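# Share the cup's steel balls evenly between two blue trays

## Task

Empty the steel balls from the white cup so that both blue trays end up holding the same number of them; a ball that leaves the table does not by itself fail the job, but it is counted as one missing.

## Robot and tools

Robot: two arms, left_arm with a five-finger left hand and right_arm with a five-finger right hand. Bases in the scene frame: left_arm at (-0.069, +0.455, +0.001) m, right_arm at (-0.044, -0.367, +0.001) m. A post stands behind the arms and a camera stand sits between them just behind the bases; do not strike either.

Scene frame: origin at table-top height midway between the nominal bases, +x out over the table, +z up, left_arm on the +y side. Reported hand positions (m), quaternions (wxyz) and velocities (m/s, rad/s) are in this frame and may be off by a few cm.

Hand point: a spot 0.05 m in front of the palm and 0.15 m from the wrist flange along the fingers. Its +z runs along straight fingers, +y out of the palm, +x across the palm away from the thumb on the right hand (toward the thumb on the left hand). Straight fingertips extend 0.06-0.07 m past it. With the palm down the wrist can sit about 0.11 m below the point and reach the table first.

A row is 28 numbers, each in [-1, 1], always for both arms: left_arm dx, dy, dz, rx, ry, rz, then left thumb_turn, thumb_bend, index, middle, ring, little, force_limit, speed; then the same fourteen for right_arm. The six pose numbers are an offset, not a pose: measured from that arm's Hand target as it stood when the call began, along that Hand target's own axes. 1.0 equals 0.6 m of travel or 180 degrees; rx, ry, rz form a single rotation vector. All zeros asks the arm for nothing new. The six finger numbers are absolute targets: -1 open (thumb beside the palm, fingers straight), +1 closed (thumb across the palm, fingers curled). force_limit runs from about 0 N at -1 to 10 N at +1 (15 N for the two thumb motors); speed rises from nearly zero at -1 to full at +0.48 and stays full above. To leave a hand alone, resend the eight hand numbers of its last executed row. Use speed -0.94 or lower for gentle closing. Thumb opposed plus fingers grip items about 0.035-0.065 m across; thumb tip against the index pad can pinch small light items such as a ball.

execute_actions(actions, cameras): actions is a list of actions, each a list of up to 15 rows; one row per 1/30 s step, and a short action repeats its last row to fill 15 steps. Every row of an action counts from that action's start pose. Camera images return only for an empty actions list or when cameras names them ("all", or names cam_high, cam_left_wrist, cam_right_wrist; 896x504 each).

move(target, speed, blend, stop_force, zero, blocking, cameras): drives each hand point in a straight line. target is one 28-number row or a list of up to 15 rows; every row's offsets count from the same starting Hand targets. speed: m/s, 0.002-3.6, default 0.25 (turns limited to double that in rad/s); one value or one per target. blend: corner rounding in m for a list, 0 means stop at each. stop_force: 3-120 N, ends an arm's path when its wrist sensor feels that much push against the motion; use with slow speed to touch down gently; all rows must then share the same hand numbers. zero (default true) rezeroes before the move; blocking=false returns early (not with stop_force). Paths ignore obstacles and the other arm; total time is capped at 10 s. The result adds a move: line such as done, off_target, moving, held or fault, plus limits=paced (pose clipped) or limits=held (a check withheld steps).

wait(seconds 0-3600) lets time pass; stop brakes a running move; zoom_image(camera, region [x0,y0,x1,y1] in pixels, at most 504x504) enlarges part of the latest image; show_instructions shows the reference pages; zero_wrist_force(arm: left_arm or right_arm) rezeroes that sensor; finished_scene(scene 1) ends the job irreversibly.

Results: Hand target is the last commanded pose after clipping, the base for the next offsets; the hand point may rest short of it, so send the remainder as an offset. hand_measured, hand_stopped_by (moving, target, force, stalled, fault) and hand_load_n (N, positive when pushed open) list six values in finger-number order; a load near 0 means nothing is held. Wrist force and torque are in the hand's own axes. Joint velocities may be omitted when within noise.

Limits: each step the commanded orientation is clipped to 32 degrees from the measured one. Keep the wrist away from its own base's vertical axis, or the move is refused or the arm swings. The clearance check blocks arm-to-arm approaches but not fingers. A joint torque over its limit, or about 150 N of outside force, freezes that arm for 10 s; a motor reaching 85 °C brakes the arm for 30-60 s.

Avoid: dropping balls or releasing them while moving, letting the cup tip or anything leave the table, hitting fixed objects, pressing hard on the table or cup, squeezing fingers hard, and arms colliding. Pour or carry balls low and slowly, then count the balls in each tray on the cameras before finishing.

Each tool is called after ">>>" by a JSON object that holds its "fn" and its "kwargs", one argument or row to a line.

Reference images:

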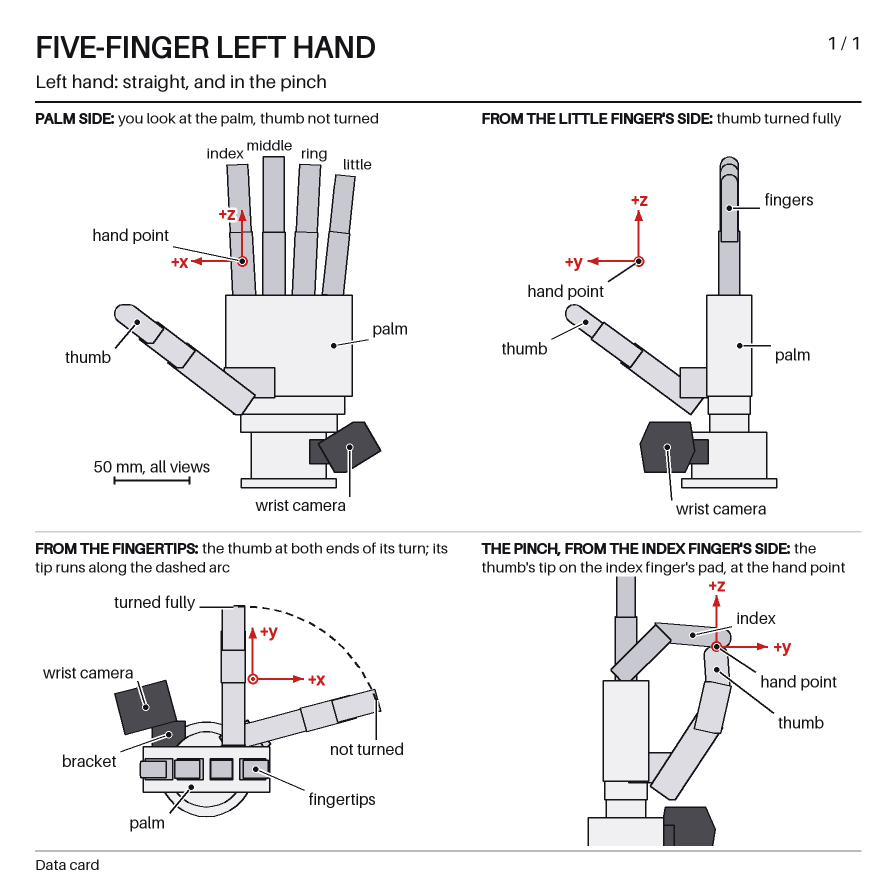

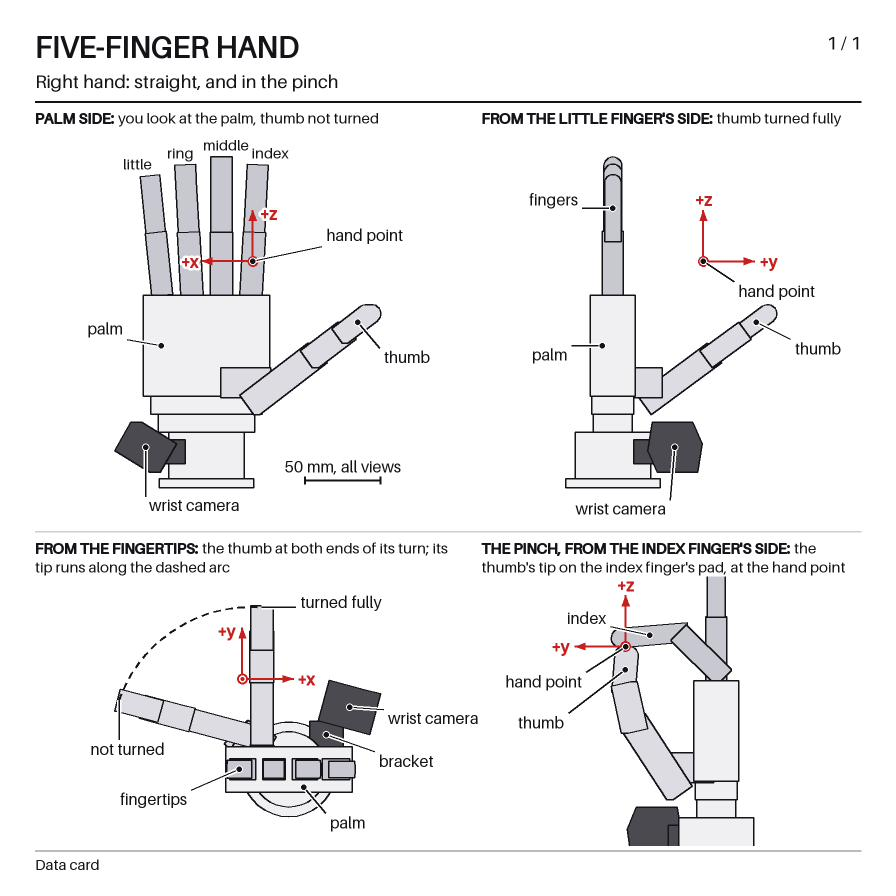

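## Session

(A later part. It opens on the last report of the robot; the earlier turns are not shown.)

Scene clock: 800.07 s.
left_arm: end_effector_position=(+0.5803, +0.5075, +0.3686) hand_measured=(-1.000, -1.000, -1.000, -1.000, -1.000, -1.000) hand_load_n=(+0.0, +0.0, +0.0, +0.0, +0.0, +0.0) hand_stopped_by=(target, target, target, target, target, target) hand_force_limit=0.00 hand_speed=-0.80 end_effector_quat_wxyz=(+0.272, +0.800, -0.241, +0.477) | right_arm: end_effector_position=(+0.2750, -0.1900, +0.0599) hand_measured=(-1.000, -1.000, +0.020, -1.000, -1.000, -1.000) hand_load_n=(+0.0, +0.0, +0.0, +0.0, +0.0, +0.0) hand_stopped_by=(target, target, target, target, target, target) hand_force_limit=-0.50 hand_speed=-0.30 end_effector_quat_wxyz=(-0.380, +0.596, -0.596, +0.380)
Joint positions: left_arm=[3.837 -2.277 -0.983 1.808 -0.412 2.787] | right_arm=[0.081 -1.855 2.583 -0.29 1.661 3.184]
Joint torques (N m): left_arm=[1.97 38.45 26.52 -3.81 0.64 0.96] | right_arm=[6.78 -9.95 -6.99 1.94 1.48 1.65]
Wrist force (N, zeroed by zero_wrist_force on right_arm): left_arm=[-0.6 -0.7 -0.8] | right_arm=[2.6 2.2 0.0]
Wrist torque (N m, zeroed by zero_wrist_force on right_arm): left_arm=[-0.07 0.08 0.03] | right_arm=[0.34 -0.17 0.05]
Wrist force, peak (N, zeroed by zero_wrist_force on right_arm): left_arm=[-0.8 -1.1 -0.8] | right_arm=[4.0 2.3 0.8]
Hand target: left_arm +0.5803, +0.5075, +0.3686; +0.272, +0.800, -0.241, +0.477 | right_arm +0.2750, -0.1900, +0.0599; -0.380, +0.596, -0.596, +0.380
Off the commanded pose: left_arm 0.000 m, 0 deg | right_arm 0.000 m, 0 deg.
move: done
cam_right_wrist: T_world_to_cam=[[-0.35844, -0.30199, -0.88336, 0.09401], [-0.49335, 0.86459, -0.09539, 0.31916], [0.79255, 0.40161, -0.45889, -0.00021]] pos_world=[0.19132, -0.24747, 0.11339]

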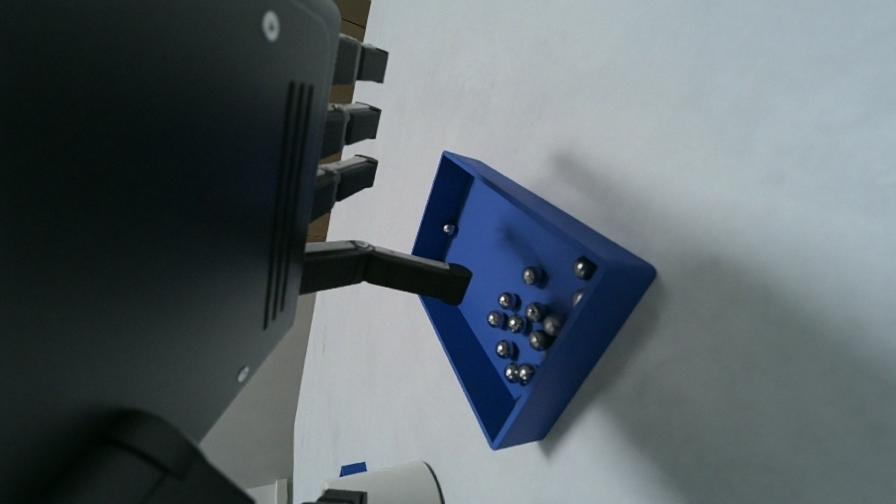

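>>> {"fn": "move", "kwargs": {
  "target": [
    [0,0,0,0,0,0,-1,-1,-1,-1,-1,-1,0,-0.8,0.0047,0.0374,-0.0017,0,0,0,-1,-1,0.02,-1,-1,-1,-0.5,-0.3],
    [0,0,0,0,0,0,-1,-1,-1,-1,-1,-1,0,-0.8,0.0047,0.0691,0.0131,0,0,0,-1,-1,0.02,-1,-1,-1,-0.5,-0.3]
  ],
  "speed": [0.1,0.03],
  "stop_force": 7,
  "cameras": ["cam_right_wrist"]
}}

>>> {"fn": "zoom_image", "kwargs": {
  "camera": "cam_right_wrist",
  "region": [420, 200, 620, 400]
}}

Scene clock: 816.57 s.
left_arm: end_effector_position=(+0.5803, +0.5075, +0.3686) hand_measured=(-1.000, -1.000, -1.000, -1.000, -1.000, -1.000) hand_load_n=(+0.0, +0.0, +0.0, +0.0, +0.0, +0.0) hand_stopped_by=(target, target, target, target, target, target) hand_force_limit=0.00 hand_speed=-0.80 end_effector_quat_wxyz=(+0.272, +0.800, -0.241, +0.477) | right_arm: end_effector_position=(+0.2645, -0.1928, +0.0280) hand_measured=(-1.000, -1.000, +0.020, -1.000, -1.000, -1.000) hand_load_n=(+0.0, +0.0, +0.0, +0.0, +0.0, +0.0) hand_stopped_by=(target, target, target, target, target, target) hand_force_limit=-0.50 hand_speed=-0.30 end_effector_quat_wxyz=(-0.380, +0.596, -0.596, +0.380)
Joint positions: left_arm=[3.837 -2.277 -0.983 1.808 -0.412 2.787] | right_arm=[0.066 -1.789 2.659 -0.433 1.648 3.178]
Joint torques (N m): left_arm=[1.71 39.46 26.34 -3.54 0.61 0.9] | right_arm=[5.76 5.51 -20.7 -2.32 0.31 1]
Wrist force (N, zeroed by zero_wrist_force on right_arm): left_arm=[-0.8 -0.7 -0.7] | right_arm=[3.2 1.9 -0.2]
Wrist torque (N m, zeroed by zero_wrist_force on right_arm): left_arm=[-0.09 0.12 0.02] | right_arm=[0.33 -0.28 0.09]
Wrist force, peak (N, zeroed by zero_wrist_force on right_arm): left_arm=[-0.7 -1.0 -0.9] | right_arm=[3.2 2.8 -0.3]
Hand target: left_arm +0.5803, +0.5075, +0.3686; +0.272, +0.800, -0.241, +0.477 | right_arm +0.2645, -0.1928, +0.0279; -0.380, +0.596, -0.596, +0.380 (not the last commanded pose)
Off the commanded pose: left_arm 0.000 m, 0 deg | right_arm 0.009 m, 0 deg.
move: held (right_arm; a check stopped the path); path passed 1 of 2 targets; limits=held
pose unreachable (right arm): on one or more control steps of this call, first in action 0 (counted from 0), this arm could not follow its commanded pose, so it was not sent that pose on those steps. It may still have moved: this result reports where it is.
cause: moving toward the commanded pose would bring two parts of the arm too close to each other (joints 3 (elbow) to 5 (wrist 2) lie between them).
cam_right_wrist: T_world_to_cam=[[-0.35854, -0.30181, -0.88338, 0.06126], [-0.49327, 0.86465, -0.09521, 0.31343], [0.79255, 0.40161, -0.45889, -0.00536]] pos_world=[0.18082, -0.25037, 0.08149]

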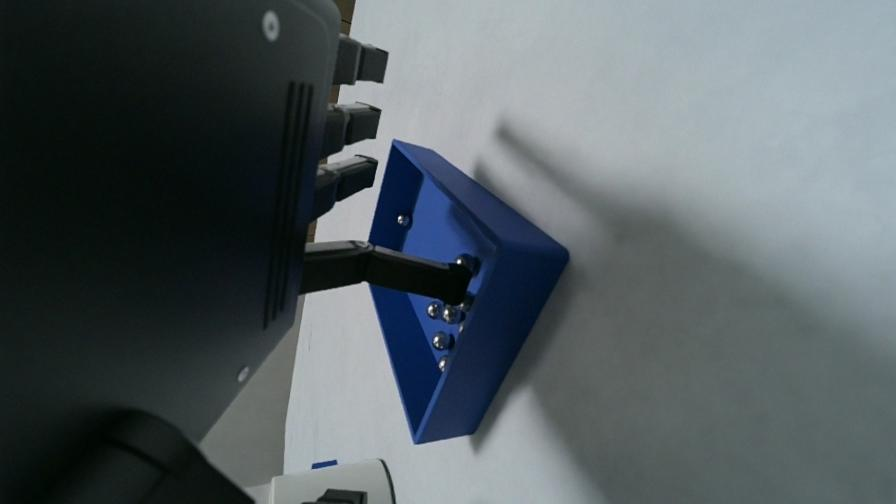

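Scaled by 2.520 from the camera's image (finer frame: 1280x720).

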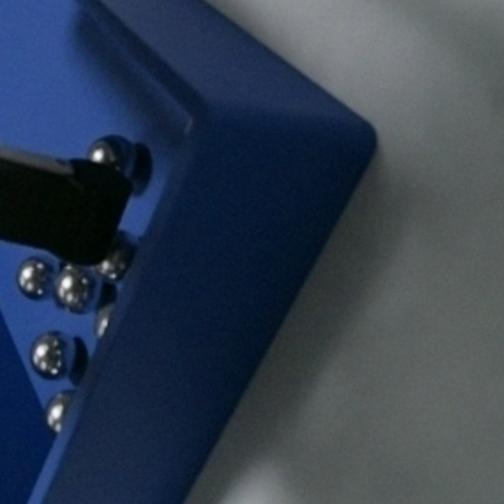

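>>> {"fn": "move", "kwargs": {
  "target": [
    [0,0,0,0,0,0,-1,-1,-1,-1,-1,-1,0,-0.8,0,-0.0634,-0.0296,0,0,0,-1,-1,0.02,-1,-1,-1,-0.5,-0.3],
    [0,0,0,0,0,0,-1,-1,-1,-1,-1,-1,0,-0.8,0.0307,-0.0591,0.0002,0,-0.4532,-0.2113,-1,-1,0.02,-1,-1,-1,-0.5,-0.3]
  ],
  "speed": [0.1,0.25],
  "blend": [0,0],
  "cameras": ["cam_right_wrist"]
}}

>>> {"fn": "zoom_image", "kwargs": {
  "camera": "cam_right_wrist",
  "region": [420, 200, 700, 480]
}}

Scene clock: 822.13 s.
left_arm: end_effector_position=(+0.5803, +0.5075, +0.3686) hand_measured=(-1.000, -1.000, -1.000, -1.000, -1.000, -1.000) hand_load_n=(+0.0, +0.0, +0.0, +0.0, +0.0, +0.0) hand_stopped_by=(target, target, target, target, target, target) hand_force_limit=0.00 hand_speed=-0.80 end_effector_quat_wxyz=(+0.272, +0.800, -0.241, +0.477) | right_arm: end_effector_position=(+0.2653, -0.1933, +0.0698) hand_measured=(-1.000, -1.000, +0.020, -1.000, -1.000, -1.000) hand_load_n=(+0.0, +0.0, +0.0, +0.0, +0.0, +0.0) hand_stopped_by=(target, target, target, target, target, target) hand_force_limit=-0.50 hand_speed=-0.30 end_effector_quat_wxyz=(-0.393, +0.617, -0.573, +0.369)
Joint positions: left_arm=[3.837 -2.277 -0.983 1.808 -0.412 2.787] | right_arm=[-0.057 -1.977 2.615 -0.203 1.474 3.091]
Joint torques (N m): left_arm=[1.83 39.15 26.45 -3.61 0.54 0.74] | right_arm=[-9.94 -9.48 -16.6 1.95 -0.31 -1.54]
Wrist force (N, zeroed by zero_wrist_force on right_arm): left_arm=[-0.7 -0.9 -0.8] | right_arm=[3.3 2.0 -0.6]
Wrist torque (N m, zeroed by zero_wrist_force on right_arm): left_arm=[-0.10 0.10 0.03] | right_arm=[0.37 -0.27 0.08]
Wrist force, peak (N, zeroed by zero_wrist_force on right_arm): left_arm=[-0.8 -1.0 -0.8] | right_arm=[4.3 1.8 0.2]
Hand target: left_arm +0.5803, +0.5075, +0.3686; +0.272, +0.800, -0.241, +0.477 | right_arm +0.2653, -0.1933, +0.0698; -0.393, +0.617, -0.573, +0.369 (not the last commanded pose)
Off the commanded pose: left_arm 0.000 m, 0 deg | right_arm 0.025 m, 86 deg.
move: held (right_arm; a check stopped the path); path passed 1 of 2 targets; limits=held
pose unreachable (right arm): on one or more control steps of this call, first in action 0 (counted from 0), this arm could not follow its commanded pose, so it was not sent that pose on those steps. It may still have moved: this result reports where it is.
cause: moving toward the commanded pose would bring two parts of the arm too close to each other (joints 3 (elbow) to 5 (wrist 2) lie between them).
cam_right_wrist: T_world_to_cam=[[-0.33379, -0.33175, -0.88234, 0.08592], [-0.55306, 0.82691, -0.10169, 0.3272], [0.76335, 0.45405, -0.45949, 0.03131]] pos_world=[0.18574, -0.25628, 0.12347]

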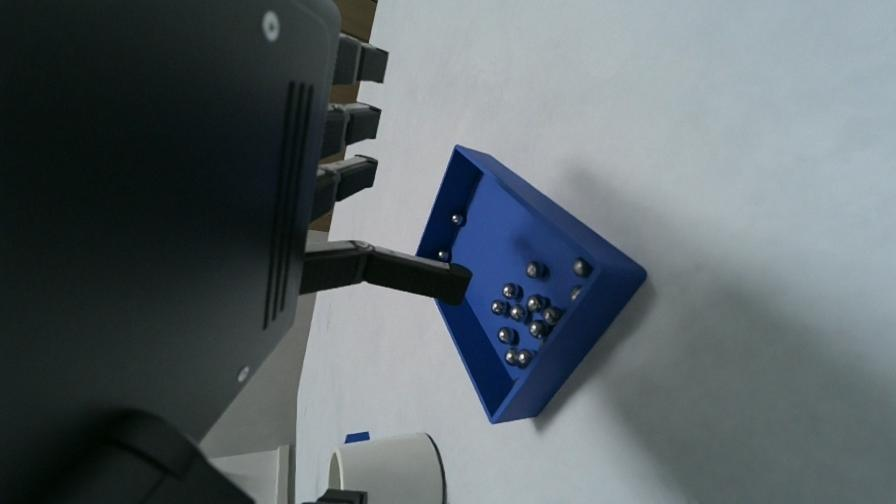

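Scaled by 1.800 from the camera's image (finer frame: 1280x720).

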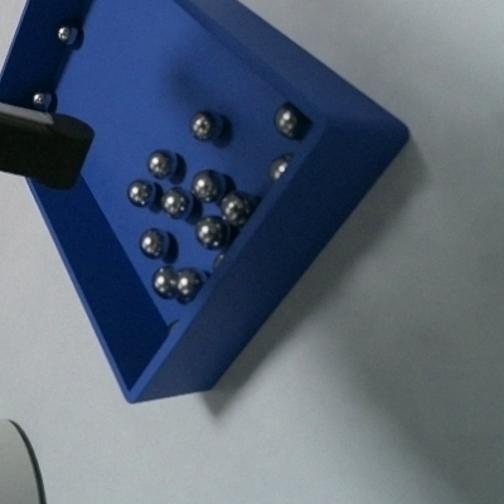

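>>> {"fn": "move", "kwargs": {
  "target": [
    [0,0,0,0,0,0,-1,-1,-1,-1,-1,-1,0,-0.8,0.0247,-0.0308,0.0661,0,0,0,-1,-1,0.02,-1,-1,-1,-0.5,-0.3],
    [0,0,0,0,0,0,-1,-1,-1,-1,-1,-1,0,-0.8,0.0247,-0.0308,0.0661,0,-0.4330,-0.2019,-1,-1,0.02,-1,-1,-1,-0.5,-0.3],
    [0,0,0,0,0,0,-1,-1,-1,-1,-1,-1,0,-0.8,0.0314,0.0132,0.0301,0,-0.4330,-0.2019,-1,-1,0.02,-1,-1,-1,-0.5,-0.3]
  ],
  "speed": [0.15,0.25,0.15],
  "blend": [0.01,0.01,0],
  "cameras": ["cam_right_wrist"]
}}

>>> {"fn": "zoom_image", "kwargs": {
  "camera": "cam_right_wrist",
  "region": [420, 220, 620, 420]
}}

Scene clock: 828.77 s.
left_arm: end_effector_position=(+0.5803, +0.5075, +0.3686) hand_measured=(-1.000, -1.000, -1.000, -1.000, -1.000, -1.000) hand_load_n=(+0.0, +0.0, -0.5, +0.0, +0.0, +0.0) hand_stopped_by=(target, target, target, target, target, target) hand_force_limit=0.00 hand_speed=-0.80 end_effector_quat_wxyz=(+0.272, +0.800, -0.241, +0.477) | right_arm: end_effector_position=(+0.2797, -0.2113, +0.0551) hand_measured=(-1.000, -1.000, +0.020, -1.000, -1.000, -1.000) hand_load_n=(+0.0, +0.0, +0.0, +0.0, +0.0, +0.0) hand_stopped_by=(target, target, target, target, target, target) hand_force_limit=-0.50 hand_speed=-0.30 end_effector_quat_wxyz=(-0.535, +0.845, +0.001, +0.001)
Joint positions: left_arm=[3.837 -2.277 -0.983 1.808 -0.412 2.787] | right_arm=[-0.528 -0.943 2.119 1.195 0.66 0.65]
Joint torques (N m): left_arm=[1.3 39.41 27.6 -3.65 0.69 0.77] | right_arm=[-0.52 -42.95 2.93 2.45 -1.04 0.7]
Wrist force (N, zeroed by zero_wrist_force on right_arm): left_arm=[-0.8 -0.6 -0.6] | right_arm=[3.5 2.0 0.2]
Wrist torque (N m, zeroed by zero_wrist_force on right_arm): left_arm=[-0.07 0.11 0.03] | right_arm=[0.31 -0.31 0.01]
Wrist force, peak (N, zeroed by zero_wrist_force on right_arm): left_arm=[-0.9 -0.9 -0.9] | right_arm=[4.7 1.6 0.4]
Hand target: left_arm +0.5803, +0.5075, +0.3686; +0.272, +0.800, -0.241, +0.477 | right_arm +0.2797, -0.2113, +0.0551; -0.535, +0.845, +0.001, +0.001
Off the commanded pose: left_arm 0.000 m, 0 deg | right_arm 0.000 m, 0 deg.
move: done
cam_right_wrist: T_world_to_cam=[[0.3058, -0.36384, -0.87984, -0.11402], [-0.86384, -0.4946, -0.09571, 0.15594], [-0.40034, 0.7893, -0.46554, 0.41841]] pos_world=[0.33708, -0.2946, 0.1094]

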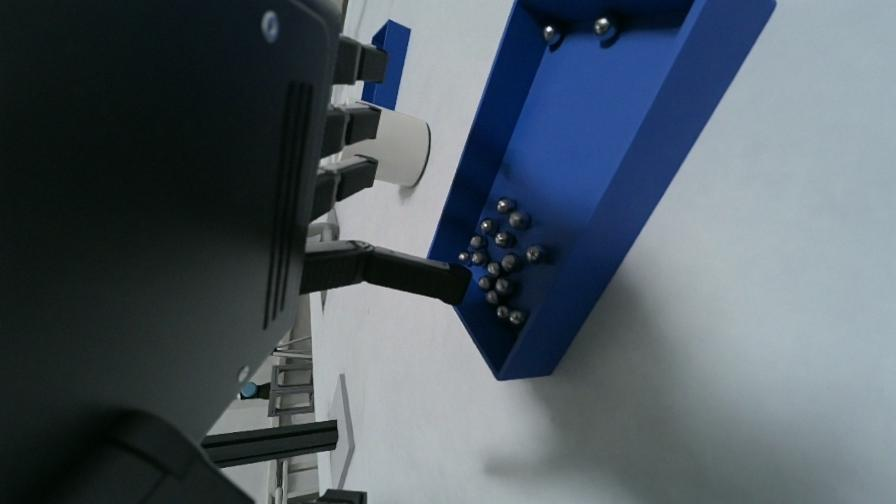

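Scaled by 2.520 from the camera's image (finer frame: 1280x720).

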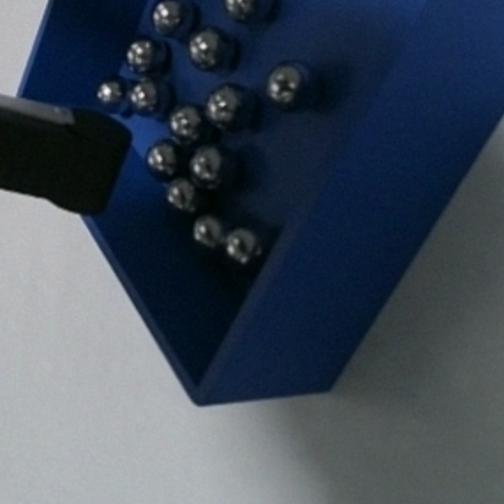

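>>> {"fn": "move", "kwargs": {
  "target": [0,0,0,0,0,0,-1,-1,-1,-1,-1,-1,0,-0.8,-0.0005,0.0548,0.0248,0,0,0,-1,-1,0.02,-1,-1,-1,-0.5,-0.3],
  "speed": 0.03,
  "stop_force": 7,
  "cameras": ["cam_right_wrist"]
}}

>>> {"fn": "zoom_image", "kwargs": {
  "camera": "cam_right_wrist",
  "region": [400, 190, 600, 390]
}}

Scene clock: 835.93 s.
left_arm: end_effector_position=(+0.5803, +0.5075, +0.3686) hand_measured=(-1.000, -1.000, -1.000, -1.000, -1.000, -1.000) hand_load_n=(+0.0, +0.0, +0.0, +0.0, +0.0, +0.0) hand_stopped_by=(target, target, target, target, target, target) hand_force_limit=0.00 hand_speed=-0.80 end_effector_quat_wxyz=(+0.272, +0.800, -0.241, +0.477) | right_arm: end_effector_position=(+0.2795, -0.2119, +0.0190) hand_measured=(-1.000, -1.000, +0.020, -1.000, -1.000, -1.000) hand_load_n=(+0.0, +0.0, +0.0, +0.0, -0.5, +0.0) hand_stopped_by=(target, target, target, target, target, target) hand_force_limit=-0.50 hand_speed=-0.30 end_effector_quat_wxyz=(-0.535, +0.845, +0.001, +0.001)
Joint positions: left_arm=[3.837 -2.277 -0.983 1.808 -0.412 2.787] | right_arm=[-0.53 -0.85 2.11 1.112 0.662 0.648]
Joint torques (N m): left_arm=[1.41 39.49 27.11 -3.48 0.75 0.63] | right_arm=[-6.65 -42.82 4.71 4.51 -0.64 -0.41]
Wrist force (N, zeroed by zero_wrist_force on right_arm): left_arm=[-0.8 -0.8 -0.6] | right_arm=[3.0 2.4 0.2]
Wrist torque (N m, zeroed by zero_wrist_force on right_arm): left_arm=[-0.10 0.12 0.02] | right_arm=[0.37 -0.23 0.11]
Wrist force, peak (N, zeroed by zero_wrist_force on right_arm): left_arm=[-0.7 -1.0 -0.9] | right_arm=[3.8 2.4 0.5]
Hand target: left_arm +0.5803, +0.5075, +0.3686; +0.272, +0.800, -0.241, +0.477 | right_arm +0.2795, -0.2119, +0.0190; -0.535, +0.845, +0.001, +0.001
Off the commanded pose: left_arm 0.000 m, 0 deg | right_arm 0.000 m, 0 deg.
move: done
cam_right_wrist: T_world_to_cam=[[0.30599, -0.36395, -0.87972, -0.14604], [-0.86377, -0.4947, -0.09578, 0.15197], [-0.40034, 0.78919, -0.46574, 0.40198]] pos_world=[0.33688, -0.2952, 0.0733]

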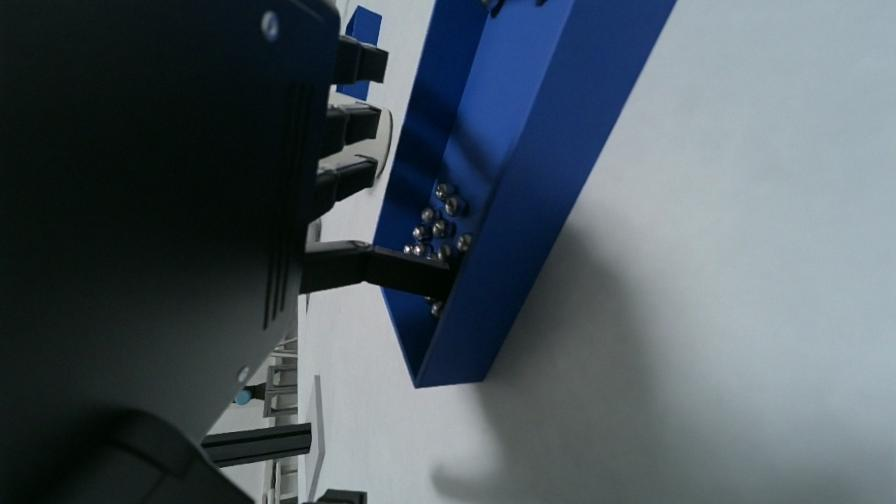

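Scaled by 2.520 from the camera's image (finer frame: 1280x720).

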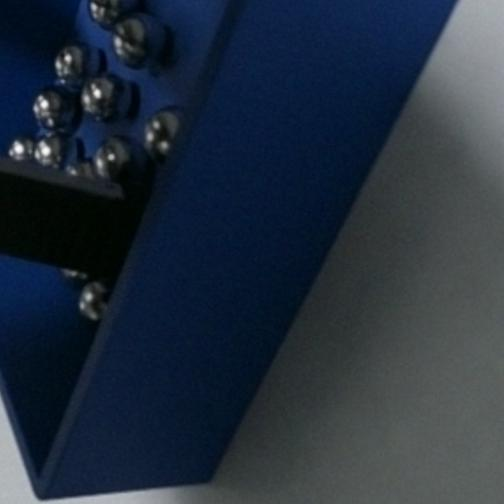

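>>> {"fn": "move", "kwargs": {
  "target": [
    [0,0,0,0,0,0,-1,-1,-1,-1,-1,-1,0,-0.8,0.0533,0,0,0,0,0,-1,-1,0.02,-1,-1,-1,-0.5,-0.3],
    [0,0,0,0,0,0,-1,-1,-1,-1,-1,-1,0,-0.8,0.0483,0,0,0,0,0,-1,-1,0.02,-1,-1,-1,-0.5,-0.3],
    [0,0,0,0,0,0,-1,-1,-1,-1,-1,-1,0,-0.8,0.0483,-0.0755,-0.0352,0,0,0,-1,-1,0.02,-1,-1,-1,-0.5,-0.3]
  ],
  "speed": [0.03,0.03,0.1],
  "blend": [0,0,0],
  "cameras": ["cam_right_wrist"]
}}

>>> {"fn": "zoom_image", "kwargs": {
  "camera": "cam_right_wrist",
  "region": [420, 180, 680, 440]
}}

Scene clock: 839.67 s.
left_arm: end_effector_position=(+0.5803, +0.5075, +0.3686) hand_measured=(-1.000, -1.000, -1.000, -1.000, -1.000, -1.000) hand_load_n=(+0.0, +0.0, +0.0, +0.0, +0.0, +0.0) hand_stopped_by=(target, target, target, target, target, target) hand_force_limit=0.00 hand_speed=-0.80 end_effector_quat_wxyz=(+0.272, +0.800, -0.241, +0.477) | right_arm: end_effector_position=(+0.3082, -0.2115, +0.0691) hand_measured=(-1.000, -1.000, +0.020, -1.000, -1.000, -1.000) hand_load_n=(-0.5, +0.5, +0.0, +0.0, +0.0, +0.0) hand_stopped_by=(target, target, target, target, target, target) hand_force_limit=-0.50 hand_speed=-0.30 end_effector_quat_wxyz=(-0.535, +0.845, +0.001, +0.001)
Joint positions: left_arm=[3.837 -2.277 -0.983 1.808 -0.412 2.787] | right_arm=[-0.49 -0.945 2.026 1.254 0.634 0.695]
Joint torques (N m): left_arm=[1.26 39.39 26.55 -3.55 0.54 0.88] | right_arm=[-6.05 -28.49 -12.49 0.94 0.28 -1.71]
Wrist force (N, zeroed by zero_wrist_force on right_arm): left_arm=[-0.6 -0.9 -0.7] | right_arm=[3.5 2.1 0.3]
Wrist torque (N m, zeroed by zero_wrist_force on right_arm): left_arm=[-0.11 0.08 0.04] | right_arm=[0.33 -0.30 0.05]
Wrist force, peak (N, zeroed by zero_wrist_force on right_arm): left_arm=[-1.0 -0.9 -0.7] | right_arm=[3.4 3.2 0.2]
Hand target: left_arm +0.5803, +0.5075, +0.3686; +0.272, +0.800, -0.241, +0.477 | right_arm +0.3083, -0.2116, +0.0691; -0.535, +0.845, +0.001, +0.001
Off the commanded pose: left_arm 0.000 m, 0 deg | right_arm 0.000 m, 0 deg.
move: done
cam_right_wrist: T_world_to_cam=[[0.3059, -0.36388, -0.87978, -0.11054], [-0.86375, -0.49474, -0.0957, 0.18173], [-0.40044, 0.78919, -0.46564, 0.43651]] pos_world=[0.36558, -0.2948, 0.1234]

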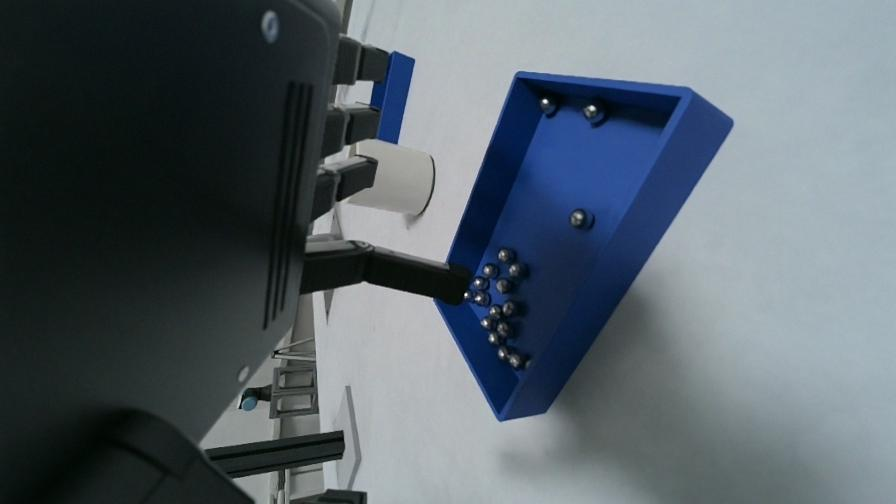

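Scaled by 1.938 from the camera's image (finer frame: 1280x720).

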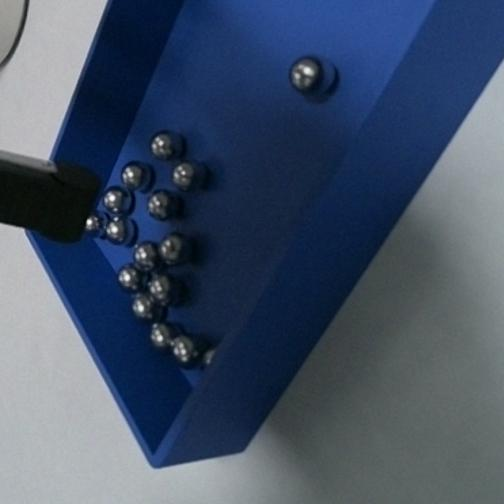

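>>> {"fn": "move", "kwargs": {
  "target": [
    [0,0,0,0,0,0,-1,-1,-1,-1,-1,-1,0,-0.8,0.0607,0,0.0357,0,0.4532,0.2113,0.55,-0.25,0.05,-1,-1,-1,-0.5,-0.3],
    [0,0,0,0,0,0,-1,-1,-1,-1,-1,-1,0,-0.8,0.0607,0.0303,0.0498,0,0.4532,0.2113,0.55,-0.25,0.05,-1,-1,-1,-0.5,-0.3]
  ],
  "speed": [0.25,0.12],
  "blend": [0.005,0],
  "cameras": ["cam_right_wrist"]
}}

>>> {"fn": "zoom_image", "kwargs": {
  "camera": "cam_right_wrist",
  "region": [400, 190, 600, 390]
}}

Scene clock: 846.27 s.
left_arm: end_effector_position=(+0.5803, +0.5075, +0.3686) hand_measured=(-1.000, -1.000, -1.000, -1.000, -1.000, -1.000) hand_load_n=(+0.0, +0.0, +0.0, -0.5, +0.0, +0.0) hand_stopped_by=(target, target, target, target, target, target) hand_force_limit=0.00 hand_speed=-0.80 end_effector_quat_wxyz=(+0.272, +0.800, -0.241, +0.477) | right_arm: end_effector_position=(+0.3448, -0.1923, +0.0400) hand_measured=(+0.550, -0.250, +0.050, -1.000, -1.000, -1.000) hand_load_n=(+0.0, +0.0, +0.0, +0.0, +0.0, +0.0) hand_stopped_by=(target, target, target, target, target, target) hand_force_limit=-0.50 hand_speed=-0.30 end_effector_quat_wxyz=(-0.380, +0.597, -0.594, +0.382)
Joint positions: left_arm=[3.837 -2.277 -0.983 1.808 -0.412 2.787] | right_arm=[0.038 -1.615 2.476 -0.428 1.624 3.16]
Joint torques (N m): left_arm=[1.28 39.09 27.2 -3.41 0.81 0.62] | right_arm=[9 -10.32 -15.88 -1.78 1.66 1.9]
Wrist force (N, zeroed by zero_wrist_force on right_arm): left_arm=[-0.7 -0.8 -0.6] | right_arm=[2.7 2.1 0.1]
Wrist torque (N m, zeroed by zero_wrist_force on right_arm): left_arm=[-0.10 0.09 0.04] | right_arm=[0.34 -0.20 0.07]
Wrist force, peak (N, zeroed by zero_wrist_force on right_arm): left_arm=[-0.8 -0.9 -0.9] | right_arm=[3.1 3.3 0.7]
Hand target: left_arm +0.5803, +0.5075, +0.3686; +0.272, +0.800, -0.241, +0.477 | right_arm +0.3448, -0.1923, +0.0400; -0.380, +0.597, -0.594, +0.383
Off the commanded pose: left_arm 0.000 m, 0 deg | right_arm 0.000 m, 0 deg.
move: done
cam_right_wrist: T_world_to_cam=[[-0.35611, -0.30732, -0.88246, 0.09887], [-0.49363, 0.86372, -0.10159, 0.35389], [0.79342, 0.39944, -0.45928, -0.0643]] pos_world=[0.26092, -0.24959, 0.09367]

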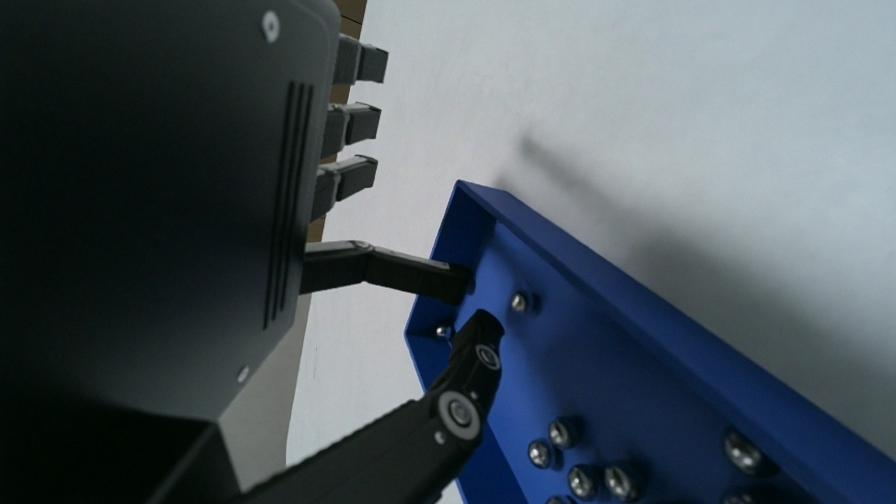

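Scaled by 2.520 from the camera's image (finer frame: 1280x720).

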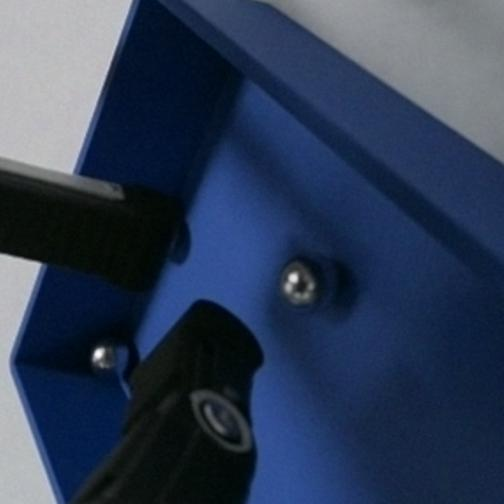

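>>> {"fn": "move", "kwargs": {
  "target": [
    [0,0,0,0,0,0,-1,-1,-1,-1,-1,-1,0,-0.8,-0.0013,-0.0009,0.0020,0,0,0,0.55,-0.25,0.05,-1,-1,-1,-0.5,-0.3],
    [0,0,0,0,0,0,-1,-1,-1,-1,-1,-1,0,-0.8,-0.0013,0.0325,0.0175,0,0,0,0.55,-0.25,0.05,-1,-1,-1,-0.5,-0.3]
  ],
  "speed": 0.03,
  "stop_force": 8,
  "cameras": ["cam_right_wrist"]
}}

>>> {"fn": "zoom_image", "kwargs": {
  "camera": "cam_right_wrist",
  "region": [400, 190, 600, 390]
}}

Scene clock: 850.37 s.
left_arm: end_effector_position=(+0.5803, +0.5075, +0.3686) hand_measured=(-1.000, -1.000, -1.000, -1.000, -1.000, -1.000) hand_load_n=(+0.0, +0.0, +0.0, +0.0, +0.0, +0.0) hand_stopped_by=(target, target, target, target, target, target) hand_force_limit=0.00 hand_speed=-0.80 end_effector_quat_wxyz=(+0.272, +0.800, -0.241, +0.477) | right_arm: end_effector_position=(+0.3462, -0.1916, +0.0179) hand_measured=(+0.550, -0.250, +0.050, -1.000, -1.000, -1.000) hand_load_n=(+0.0, +0.0, +0.0, -0.5, +0.0, +0.0) hand_stopped_by=(target, target, target, target, target, target) hand_force_limit=-0.50 hand_speed=-0.30 end_effector_quat_wxyz=(-0.380, +0.597, -0.594, +0.383)
Joint positions: left_arm=[3.837 -2.277 -0.983 1.808 -0.412 2.787] | right_arm=[0.041 -1.544 2.497 -0.521 1.627 3.162]
Joint torques (N m): left_arm=[0.61 39.54 27.14 -3.29 0.55 0.55] | right_arm=[-4.5 -24.3 -19.35 1.7 0.61 -1.09]
Wrist force (N, zeroed by zero_wrist_force on right_arm): left_arm=[-0.6 -0.8 -0.6] | right_arm=[2.9 1.9 -0.2]
Wrist torque (N m, zeroed by zero_wrist_force on right_arm): left_arm=[-0.10 0.09 0.04] | right_arm=[0.37 -0.24 0.01]
Wrist force, peak (N, zeroed by zero_wrist_force on right_arm): left_arm=[-0.9 -0.9 -0.9] | right_arm=[3.3 2.4 -0.6]
Hand target: left_arm +0.5803, +0.5075, +0.3686; +0.272, +0.800, -0.241, +0.477 | right_arm +0.3462, -0.1916, +0.0179; -0.380, +0.597, -0.594, +0.383
Off the commanded pose: left_arm 0.000 m, 0 deg | right_arm 0.000 m, 0 deg.
move: done
cam_right_wrist: T_world_to_cam=[[-0.35587, -0.30738, -0.88254, 0.08001], [-0.49374, 0.86364, -0.1017, 0.35175], [0.79346, 0.39956, -0.45911, -0.07584]] pos_world=[0.26232, -0.24889, 0.07157]

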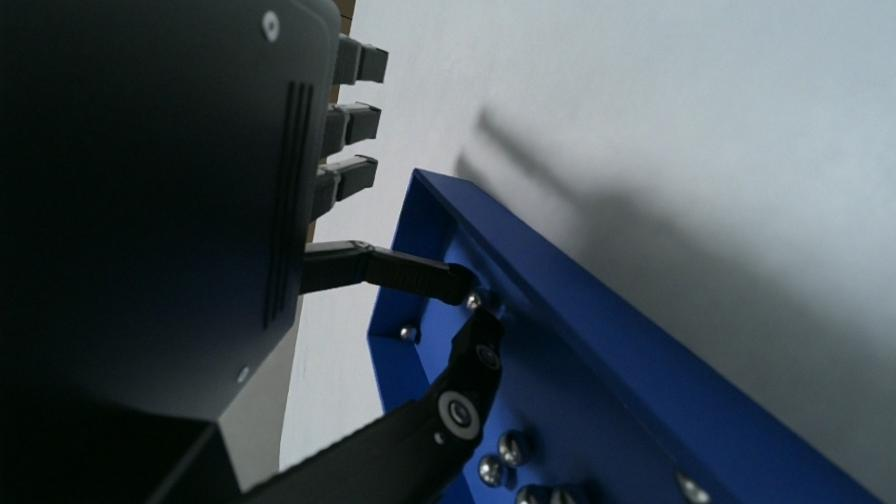

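Scaled by 2.520 from the camera's image (finer frame: 1280x720).

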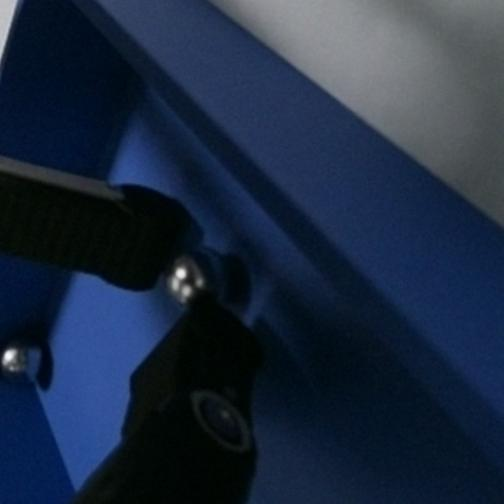

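>>> {"fn": "move", "kwargs": {
  "target": [
    [0,0,0,0,0,0,-1,-1,-1,-1,-1,-1,0,-0.8,0,0,0,0,0,0,0.55,-0.25,0.4,-1,-1,-1,-0.5,-0.85],
    [0,0,0,0,0,0,-1,-1,-1,-1,-1,-1,0,-0.8,0,-0.1512,-0.0705,0,0,0,0.55,-0.25,0.4,-1,-1,-1,-0.5,-0.85],
    [0,0,0,0,0,0,-1,-1,-1,-1,-1,-1,0,-0.8,-0.6713,-0.1206,-0.1361,0,-0.2518,-0.1174,0.55,-0.25,0.4,-1,-1,-1,-0.5,-0.85],
    [0,0,0,0,0,0,-1,-1,-1,-1,-1,-1,0,-0.8,-0.6713,-0.0179,-0.0882,0,-0.2518,-0.1174,0.55,-0.25,0.4,-1,-1,-1,-0.5,-0.85]
  ],
  "speed": [0.1,0.15,0.25,0.12],
  "blend": [0,0.02,0.02,0],
  "cameras": ["cam_right_wrist"]
}}

>>> {"fn": "zoom_image", "kwargs": {
  "camera": "cam_right_wrist",
  "region": [400, 190, 700, 490]
}}

Scene clock: 857.63 s.
left_arm: end_effector_position=(+0.5803, +0.5075, +0.3686) hand_measured=(-1.000, -1.000, -1.000, -1.000, -1.000, -1.000) hand_load_n=(+0.0, +0.0, +0.0, +0.0, +0.0, +0.0) hand_stopped_by=(target, target, target, target, target, target) hand_force_limit=0.00 hand_speed=-0.80 end_effector_quat_wxyz=(+0.272, +0.800, -0.241, +0.477) | right_arm: end_effector_position=(+0.3023, +0.2112, +0.0476) hand_measured=(+0.550, -0.250, +0.202, -1.000, -1.000, -1.000) hand_load_n=(+0.0, +2.5, +3.0, +0.0, +0.0, +0.0) hand_stopped_by=(target, target, force, target, target, target) hand_force_limit=-0.50 hand_speed=-0.85 end_effector_quat_wxyz=(-0.503, +0.794, -0.287, +0.186)
Joint positions: left_arm=[3.837 -2.277 -0.983 1.808 -0.412 2.787] | right_arm=[0.729 -1.113 1.789 -0.236 1.46 3.082]
Joint torques (N m): left_arm=[1.56 39.68 27.05 -3.23 0.58 0.68] | right_arm=[-8.07 -41.29 -22.54 0.54 -0.98 -1.25]
Wrist force (N, zeroed by zero_wrist_force on right_arm): left_arm=[-0.8 -0.9 -0.8] | right_arm=[2.7 2.1 -0.3]
Wrist torque (N m, zeroed by zero_wrist_force on right_arm): left_arm=[-0.10 0.10 0.03] | right_arm=[0.38 -0.22 0.05]
Wrist force, peak (N, zeroed by zero_wrist_force on right_arm): left_arm=[-0.9 -0.8 -0.9] | right_arm=[3.2 3.6 0.2]
Hand target: left_arm +0.5803, +0.5075, +0.3686; +0.272, +0.800, -0.241, +0.477 | right_arm +0.3023, +0.2113, +0.0477; -0.503, +0.794, -0.287, +0.186
Off the commanded pose: left_arm 0.000 m, 0 deg | right_arm 0.000 m, 0 deg.
move: done
cam_right_wrist: T_world_to_cam=[[0.00412, -0.47453, -0.88023, 0.14082], [-0.97926, 0.17638, -0.09966, 0.27703], [0.20255, 0.86239, -0.46396, -0.1073]] pos_world=[0.29243, 0.11049, 0.10178]

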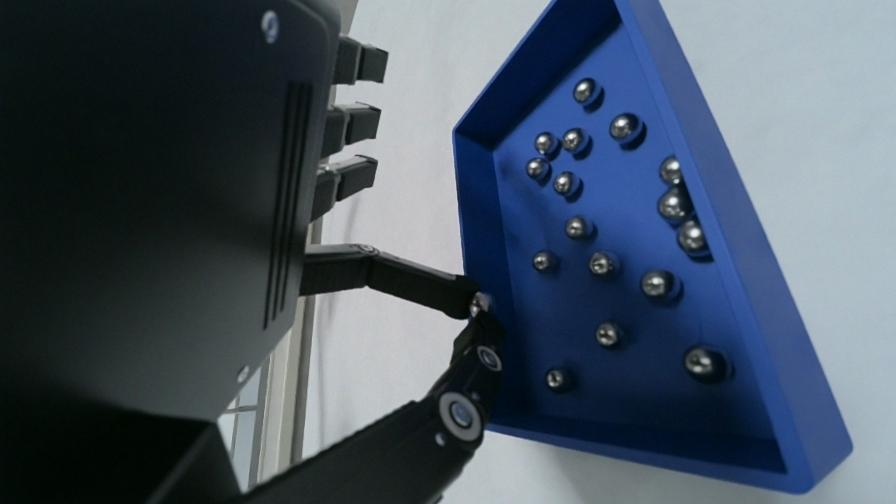

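Scaled by 1.680 from the camera's image (finer frame: 1280x720).

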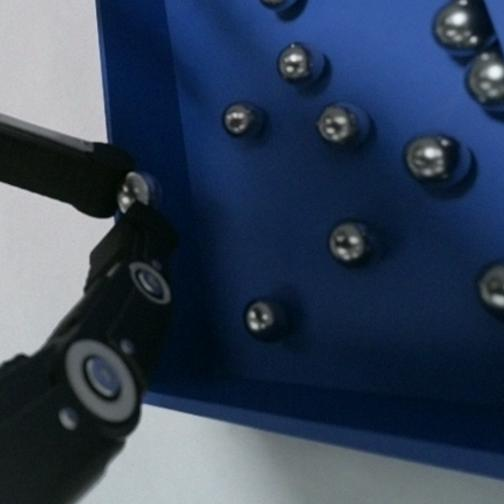

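>>> {"fn": "move", "kwargs": {
  "target": [
    [0,0,0,0,0,0,-1,-1,-1,-1,-1,-1,0,-0.8,-0.0033,0,0,0,0,0,0.55,-0.25,0.4,-1,-1,-1,-0.5,-0.85],
    [0,0,0,0,0,0,-1,-1,-1,-1,-1,-1,0,-0.8,-0.0033,0.0411,0.0192,0,0,0,0.55,-0.25,0.4,-1,-1,-1,-0.5,-0.85]
  ],
  "speed": 0.04,
  "stop_force": 7
}}

>>> {"fn": "move", "kwargs": {
  "target": [
    [0,0,0,0,0,0,-1,-1,-1,-1,-1,-1,0,-0.8,0,0,0,0,0,0,0.55,-0.25,0.10,-1,-1,-1,-0.5,-0.6],
    [0,0,0,0,0,0,-1,-1,-1,-1,-1,-1,0,-0.8,0,-0.1511,-0.0705,0,0,0,0.55,-0.25,0.10,-1,-1,-1,-0.5,-0.6]
  ],
  "speed": [0.1,0.1],
  "blend": [0,0],
  "cameras": ["all"]
}}

Scene clock: 864.40 s.
left_arm: end_effector_position=(+0.5803, +0.5075, +0.3686) hand_measured=(-1.000, -1.000, -1.000, -1.000, -1.000, -1.000) hand_load_n=(+0.0, +0.0, +0.0, +0.0, +0.0, +0.0) hand_stopped_by=(target, target, target, target, target, target) hand_force_limit=0.00 hand_speed=-0.80 end_effector_quat_wxyz=(+0.272, +0.800, -0.241, +0.477) | right_arm: end_effector_position=(+0.3009, +0.2124, +0.0205) hand_measured=(+0.550, -0.250, +0.202, -1.000, -1.000, -1.000) hand_load_n=(+0.0, +2.5, +2.5, +0.0, -0.5, +0.5) hand_stopped_by=(target, target, force, target, target, target) hand_force_limit=-0.50 hand_speed=-0.85 end_effector_quat_wxyz=(-0.503, +0.794, -0.287, +0.186)
Joint positions: left_arm=[3.837 -2.277 -0.983 1.808 -0.412 2.787] | right_arm=[0.733 -1.069 1.809 -0.299 1.463 3.084]
Joint torques (N m): left_arm=[1.21 38.95 26.39 -3.33 0.74 0.47] | right_arm=[-10.7 -48.26 -23.55 1.86 -0.97 -1.24]
Wrist force (N, zeroed by zero_wrist_force on right_arm): left_arm=[-0.7 -0.6 -0.9] | right_arm=[3.2 2.4 -0.7]
Wrist torque (N m, zeroed by zero_wrist_force on right_arm): left_arm=[-0.06 0.09 0.03] | right_arm=[0.43 -0.25 0.00]
Wrist force, peak (N, zeroed by zero_wrist_force on right_arm): left_arm=[-0.9 -0.9 -0.8] | right_arm=[3.5 2.5 -0.6]
Hand target: left_arm +0.5803, +0.5075, +0.3686; +0.272, +0.800, -0.241, +0.477 | right_arm +0.3009, +0.2124, +0.0205; -0.503, +0.794, -0.287, +0.186
Off the commanded pose: left_arm 0.000 m, 0 deg | right_arm 0.000 m, 0 deg.
move: done

Scene clock: 866.33 s.
left_arm: end_effector_position=(+0.5803, +0.5075, +0.3686) hand_measured=(-1.000, -1.000, -1.000, -1.000, -1.000, -1.000) hand_load_n=(+0.0, -0.5, +0.0, +0.0, +0.5, +0.0) hand_stopped_by=(target, target, target, target, target, target) hand_force_limit=0.00 hand_speed=-0.80 end_effector_quat_wxyz=(+0.272, +0.800, -0.241, +0.477) | right_arm: end_effector_position=(+0.3005, +0.2130, +0.1206) hand_measured=(+0.550, -0.250, +0.100, -1.000, -1.000, -1.000) hand_load_n=(+0.0, +0.5, +0.0, +0.0, +0.0, +0.0) hand_stopped_by=(target, target, target, target, target, target) hand_force_limit=-0.50 hand_speed=-0.60 end_effector_quat_wxyz=(-0.503, +0.794, -0.287, +0.186)
Joint positions: left_arm=[3.837 -2.277 -0.983 1.808 -0.412 2.787] | right_arm=[0.735 -1.209 1.711 -0.063 1.465 3.085]
Joint torques (N m): left_arm=[1.32 39.83 26.95 -3.42 0.6 0.48] | right_arm=[7.05 -23.99 -10.66 -1.4 1.09 0.87]
Wrist force (N, zeroed by zero_wrist_force on right_arm): left_arm=[-0.7 -0.8 -0.7] | right_arm=[3.1 2.0 -0.1]
Wrist torque (N m, zeroed by zero_wrist_force on right_arm): left_arm=[-0.10 0.10 0.03] | right_arm=[0.34 -0.26 -0.01]
Wrist force, peak (N, zeroed by zero_wrist_force on right_arm): left_arm=[-0.8 -0.9 -0.9] | right_arm=[2.9 3.0 0.2]
Hand target: left_arm +0.5803, +0.5075, +0.3686; +0.272, +0.800, -0.241, +0.477 | right_arm +0.3005, +0.2129, +0.1205; -0.503, +0.794, -0.287, +0.186
Off the commanded pose: left_arm 0.000 m, 0 deg | right_arm 0.000 m, 0 deg.
move: done
cam_left_wrist: T_world_to_cam=[[0.75404, 0.65666, 0.01461, -0.77265], [-0.15137, 0.15208, 0.97671, -0.36517], [0.63914, -0.73869, 0.21407, 0.03567]] pos_world=[0.50454, 0.58925, 0.36032]
cam_right_wrist: T_world_to_cam=[[0.0044, -0.4743, -0.88035, 0.20572], [-0.97924, 0.17637, -0.09991, 0.28236], [0.20265, 0.86252, -0.46368, -0.07469]] pos_world=[0.29074, 0.11219, 0.17468]

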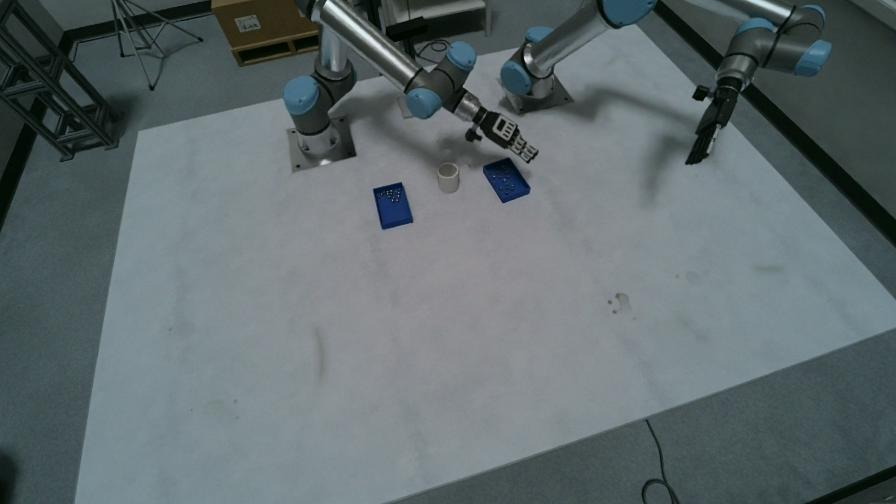

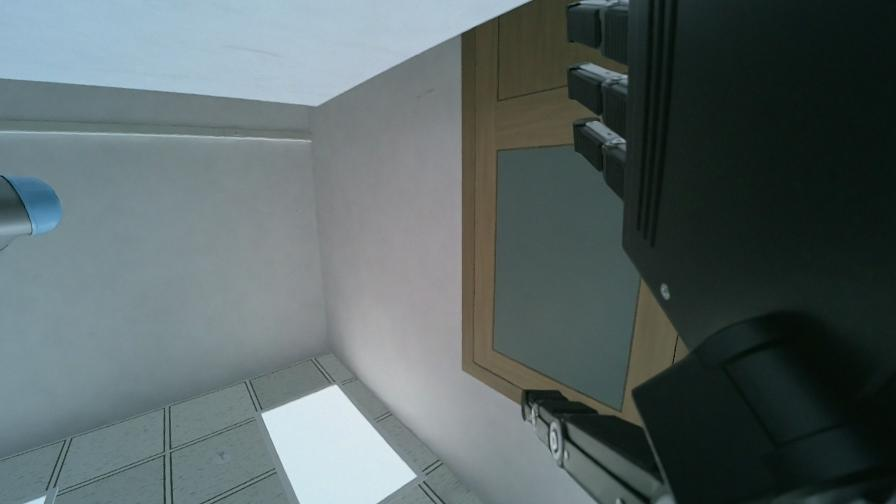

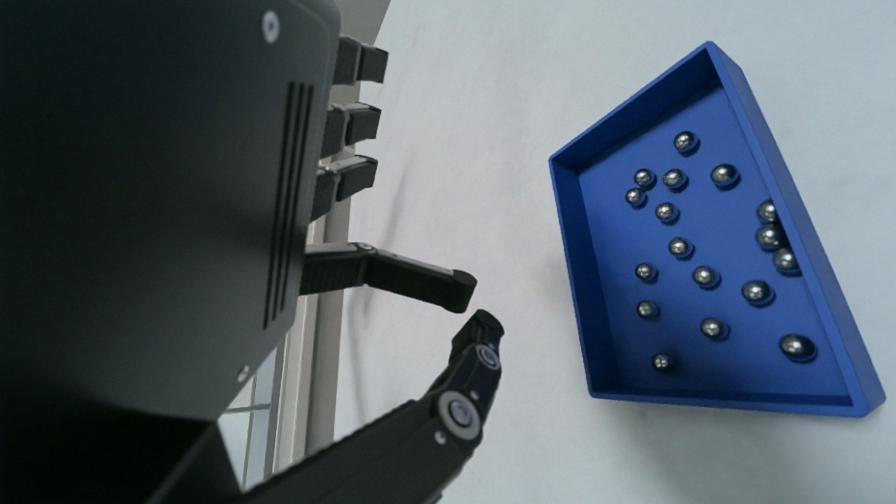

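>>> {"fn": "move", "kwargs": {
  "target": [0,0,0,0,0,0,-1,-1,-1,-1,-1,-1,0,-0.8,0.4315,0.1752,-0.4525,0,0.3525,0.1643,0.55,-0.25,0.10,-1,-1,-1,-0.5,-0.6],
  "speed": 0.3,
  "cameras": ["cam_right_wrist"]
}}

>>> {"fn": "zoom_image", "kwargs": {
  "camera": "cam_right_wrist",
  "region": [530, 190, 890, 480]
}}

Scene clock: 870.60 s.
left_arm: end_effector_position=(+0.5803, +0.5075, +0.3686) hand_measured=(-1.000, -1.000, -1.000, -1.000, -1.000, -1.000) hand_load_n=(+0.0, +0.0, +0.0, +0.0, +0.0, +0.0) hand_stopped_by=(target, target, target, target, target, target) hand_force_limit=0.00 hand_speed=-0.80 end_effector_quat_wxyz=(+0.272, +0.800, -0.241, +0.477) | right_arm: end_effector_position=(+0.3124, -0.1759, +0.1421) hand_measured=(+0.550, -0.250, +0.100, -1.000, -1.000, -1.000) hand_load_n=(+0.0, +0.0, +0.0, +0.0, +0.0, +0.0) hand_stopped_by=(target, target, target, target, target, target) hand_force_limit=-0.50 hand_speed=-0.60 end_effector_quat_wxyz=(+0.308, -0.484, +0.689, -0.443)
Joint positions: left_arm=[3.837 -2.277 -0.983 1.808 -0.412 2.787] | right_arm=[0.461 -1.652 2.196 0.054 2.305 3.565]
Joint torques (N m): left_arm=[1.25 39.79 27.07 -3.25 0.51 0.42] | right_arm=[1.65 -3.29 -23.28 -1.59 0.92 -0.86]
Wrist force (N, zeroed by zero_wrist_force on right_arm): left_arm=[-0.8 -0.7 -0.7] | right_arm=[3.0 2.1 -0.6]
Wrist torque (N m, zeroed by zero_wrist_force on right_arm): left_arm=[-0.08 0.11 0.03] | right_arm=[0.41 -0.22 0.06]
Wrist force, peak (N, zeroed by zero_wrist_force on right_arm): left_arm=[-0.9 -0.9 -0.8] | right_arm=[4.2 1.9 -0.2]
Hand target: left_arm +0.5803, +0.5075, +0.3686; +0.272, +0.800, -0.241, +0.477 | right_arm +0.3124, -0.1759, +0.1421; +0.308, -0.484, +0.689, -0.443
Off the commanded pose: left_arm 0.000 m, 0 deg | right_arm 0.000 m, 0 deg.
move: done
cam_right_wrist: T_world_to_cam=[[-0.43767, -0.16644, -0.8836, 0.23286], [-0.16859, 0.98048, -0.10118, 0.25297], [0.88319, 0.10468, -0.45718, -0.07848]] pos_world=[0.21388, -0.20106, 0.19547]

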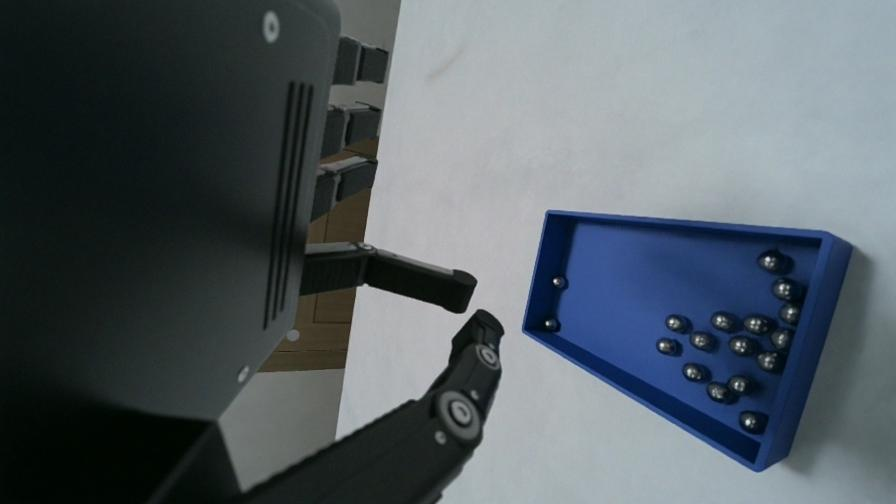

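Scaled by 1.400 from the camera's image (finer frame: 1280x720).

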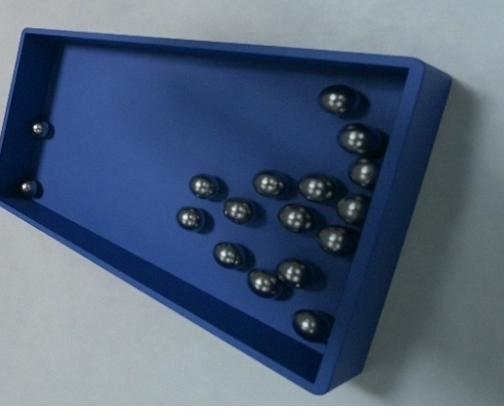

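>>> {"fn": "finished_scene", "kwargs": {

}}

The scene is finished: the task was done.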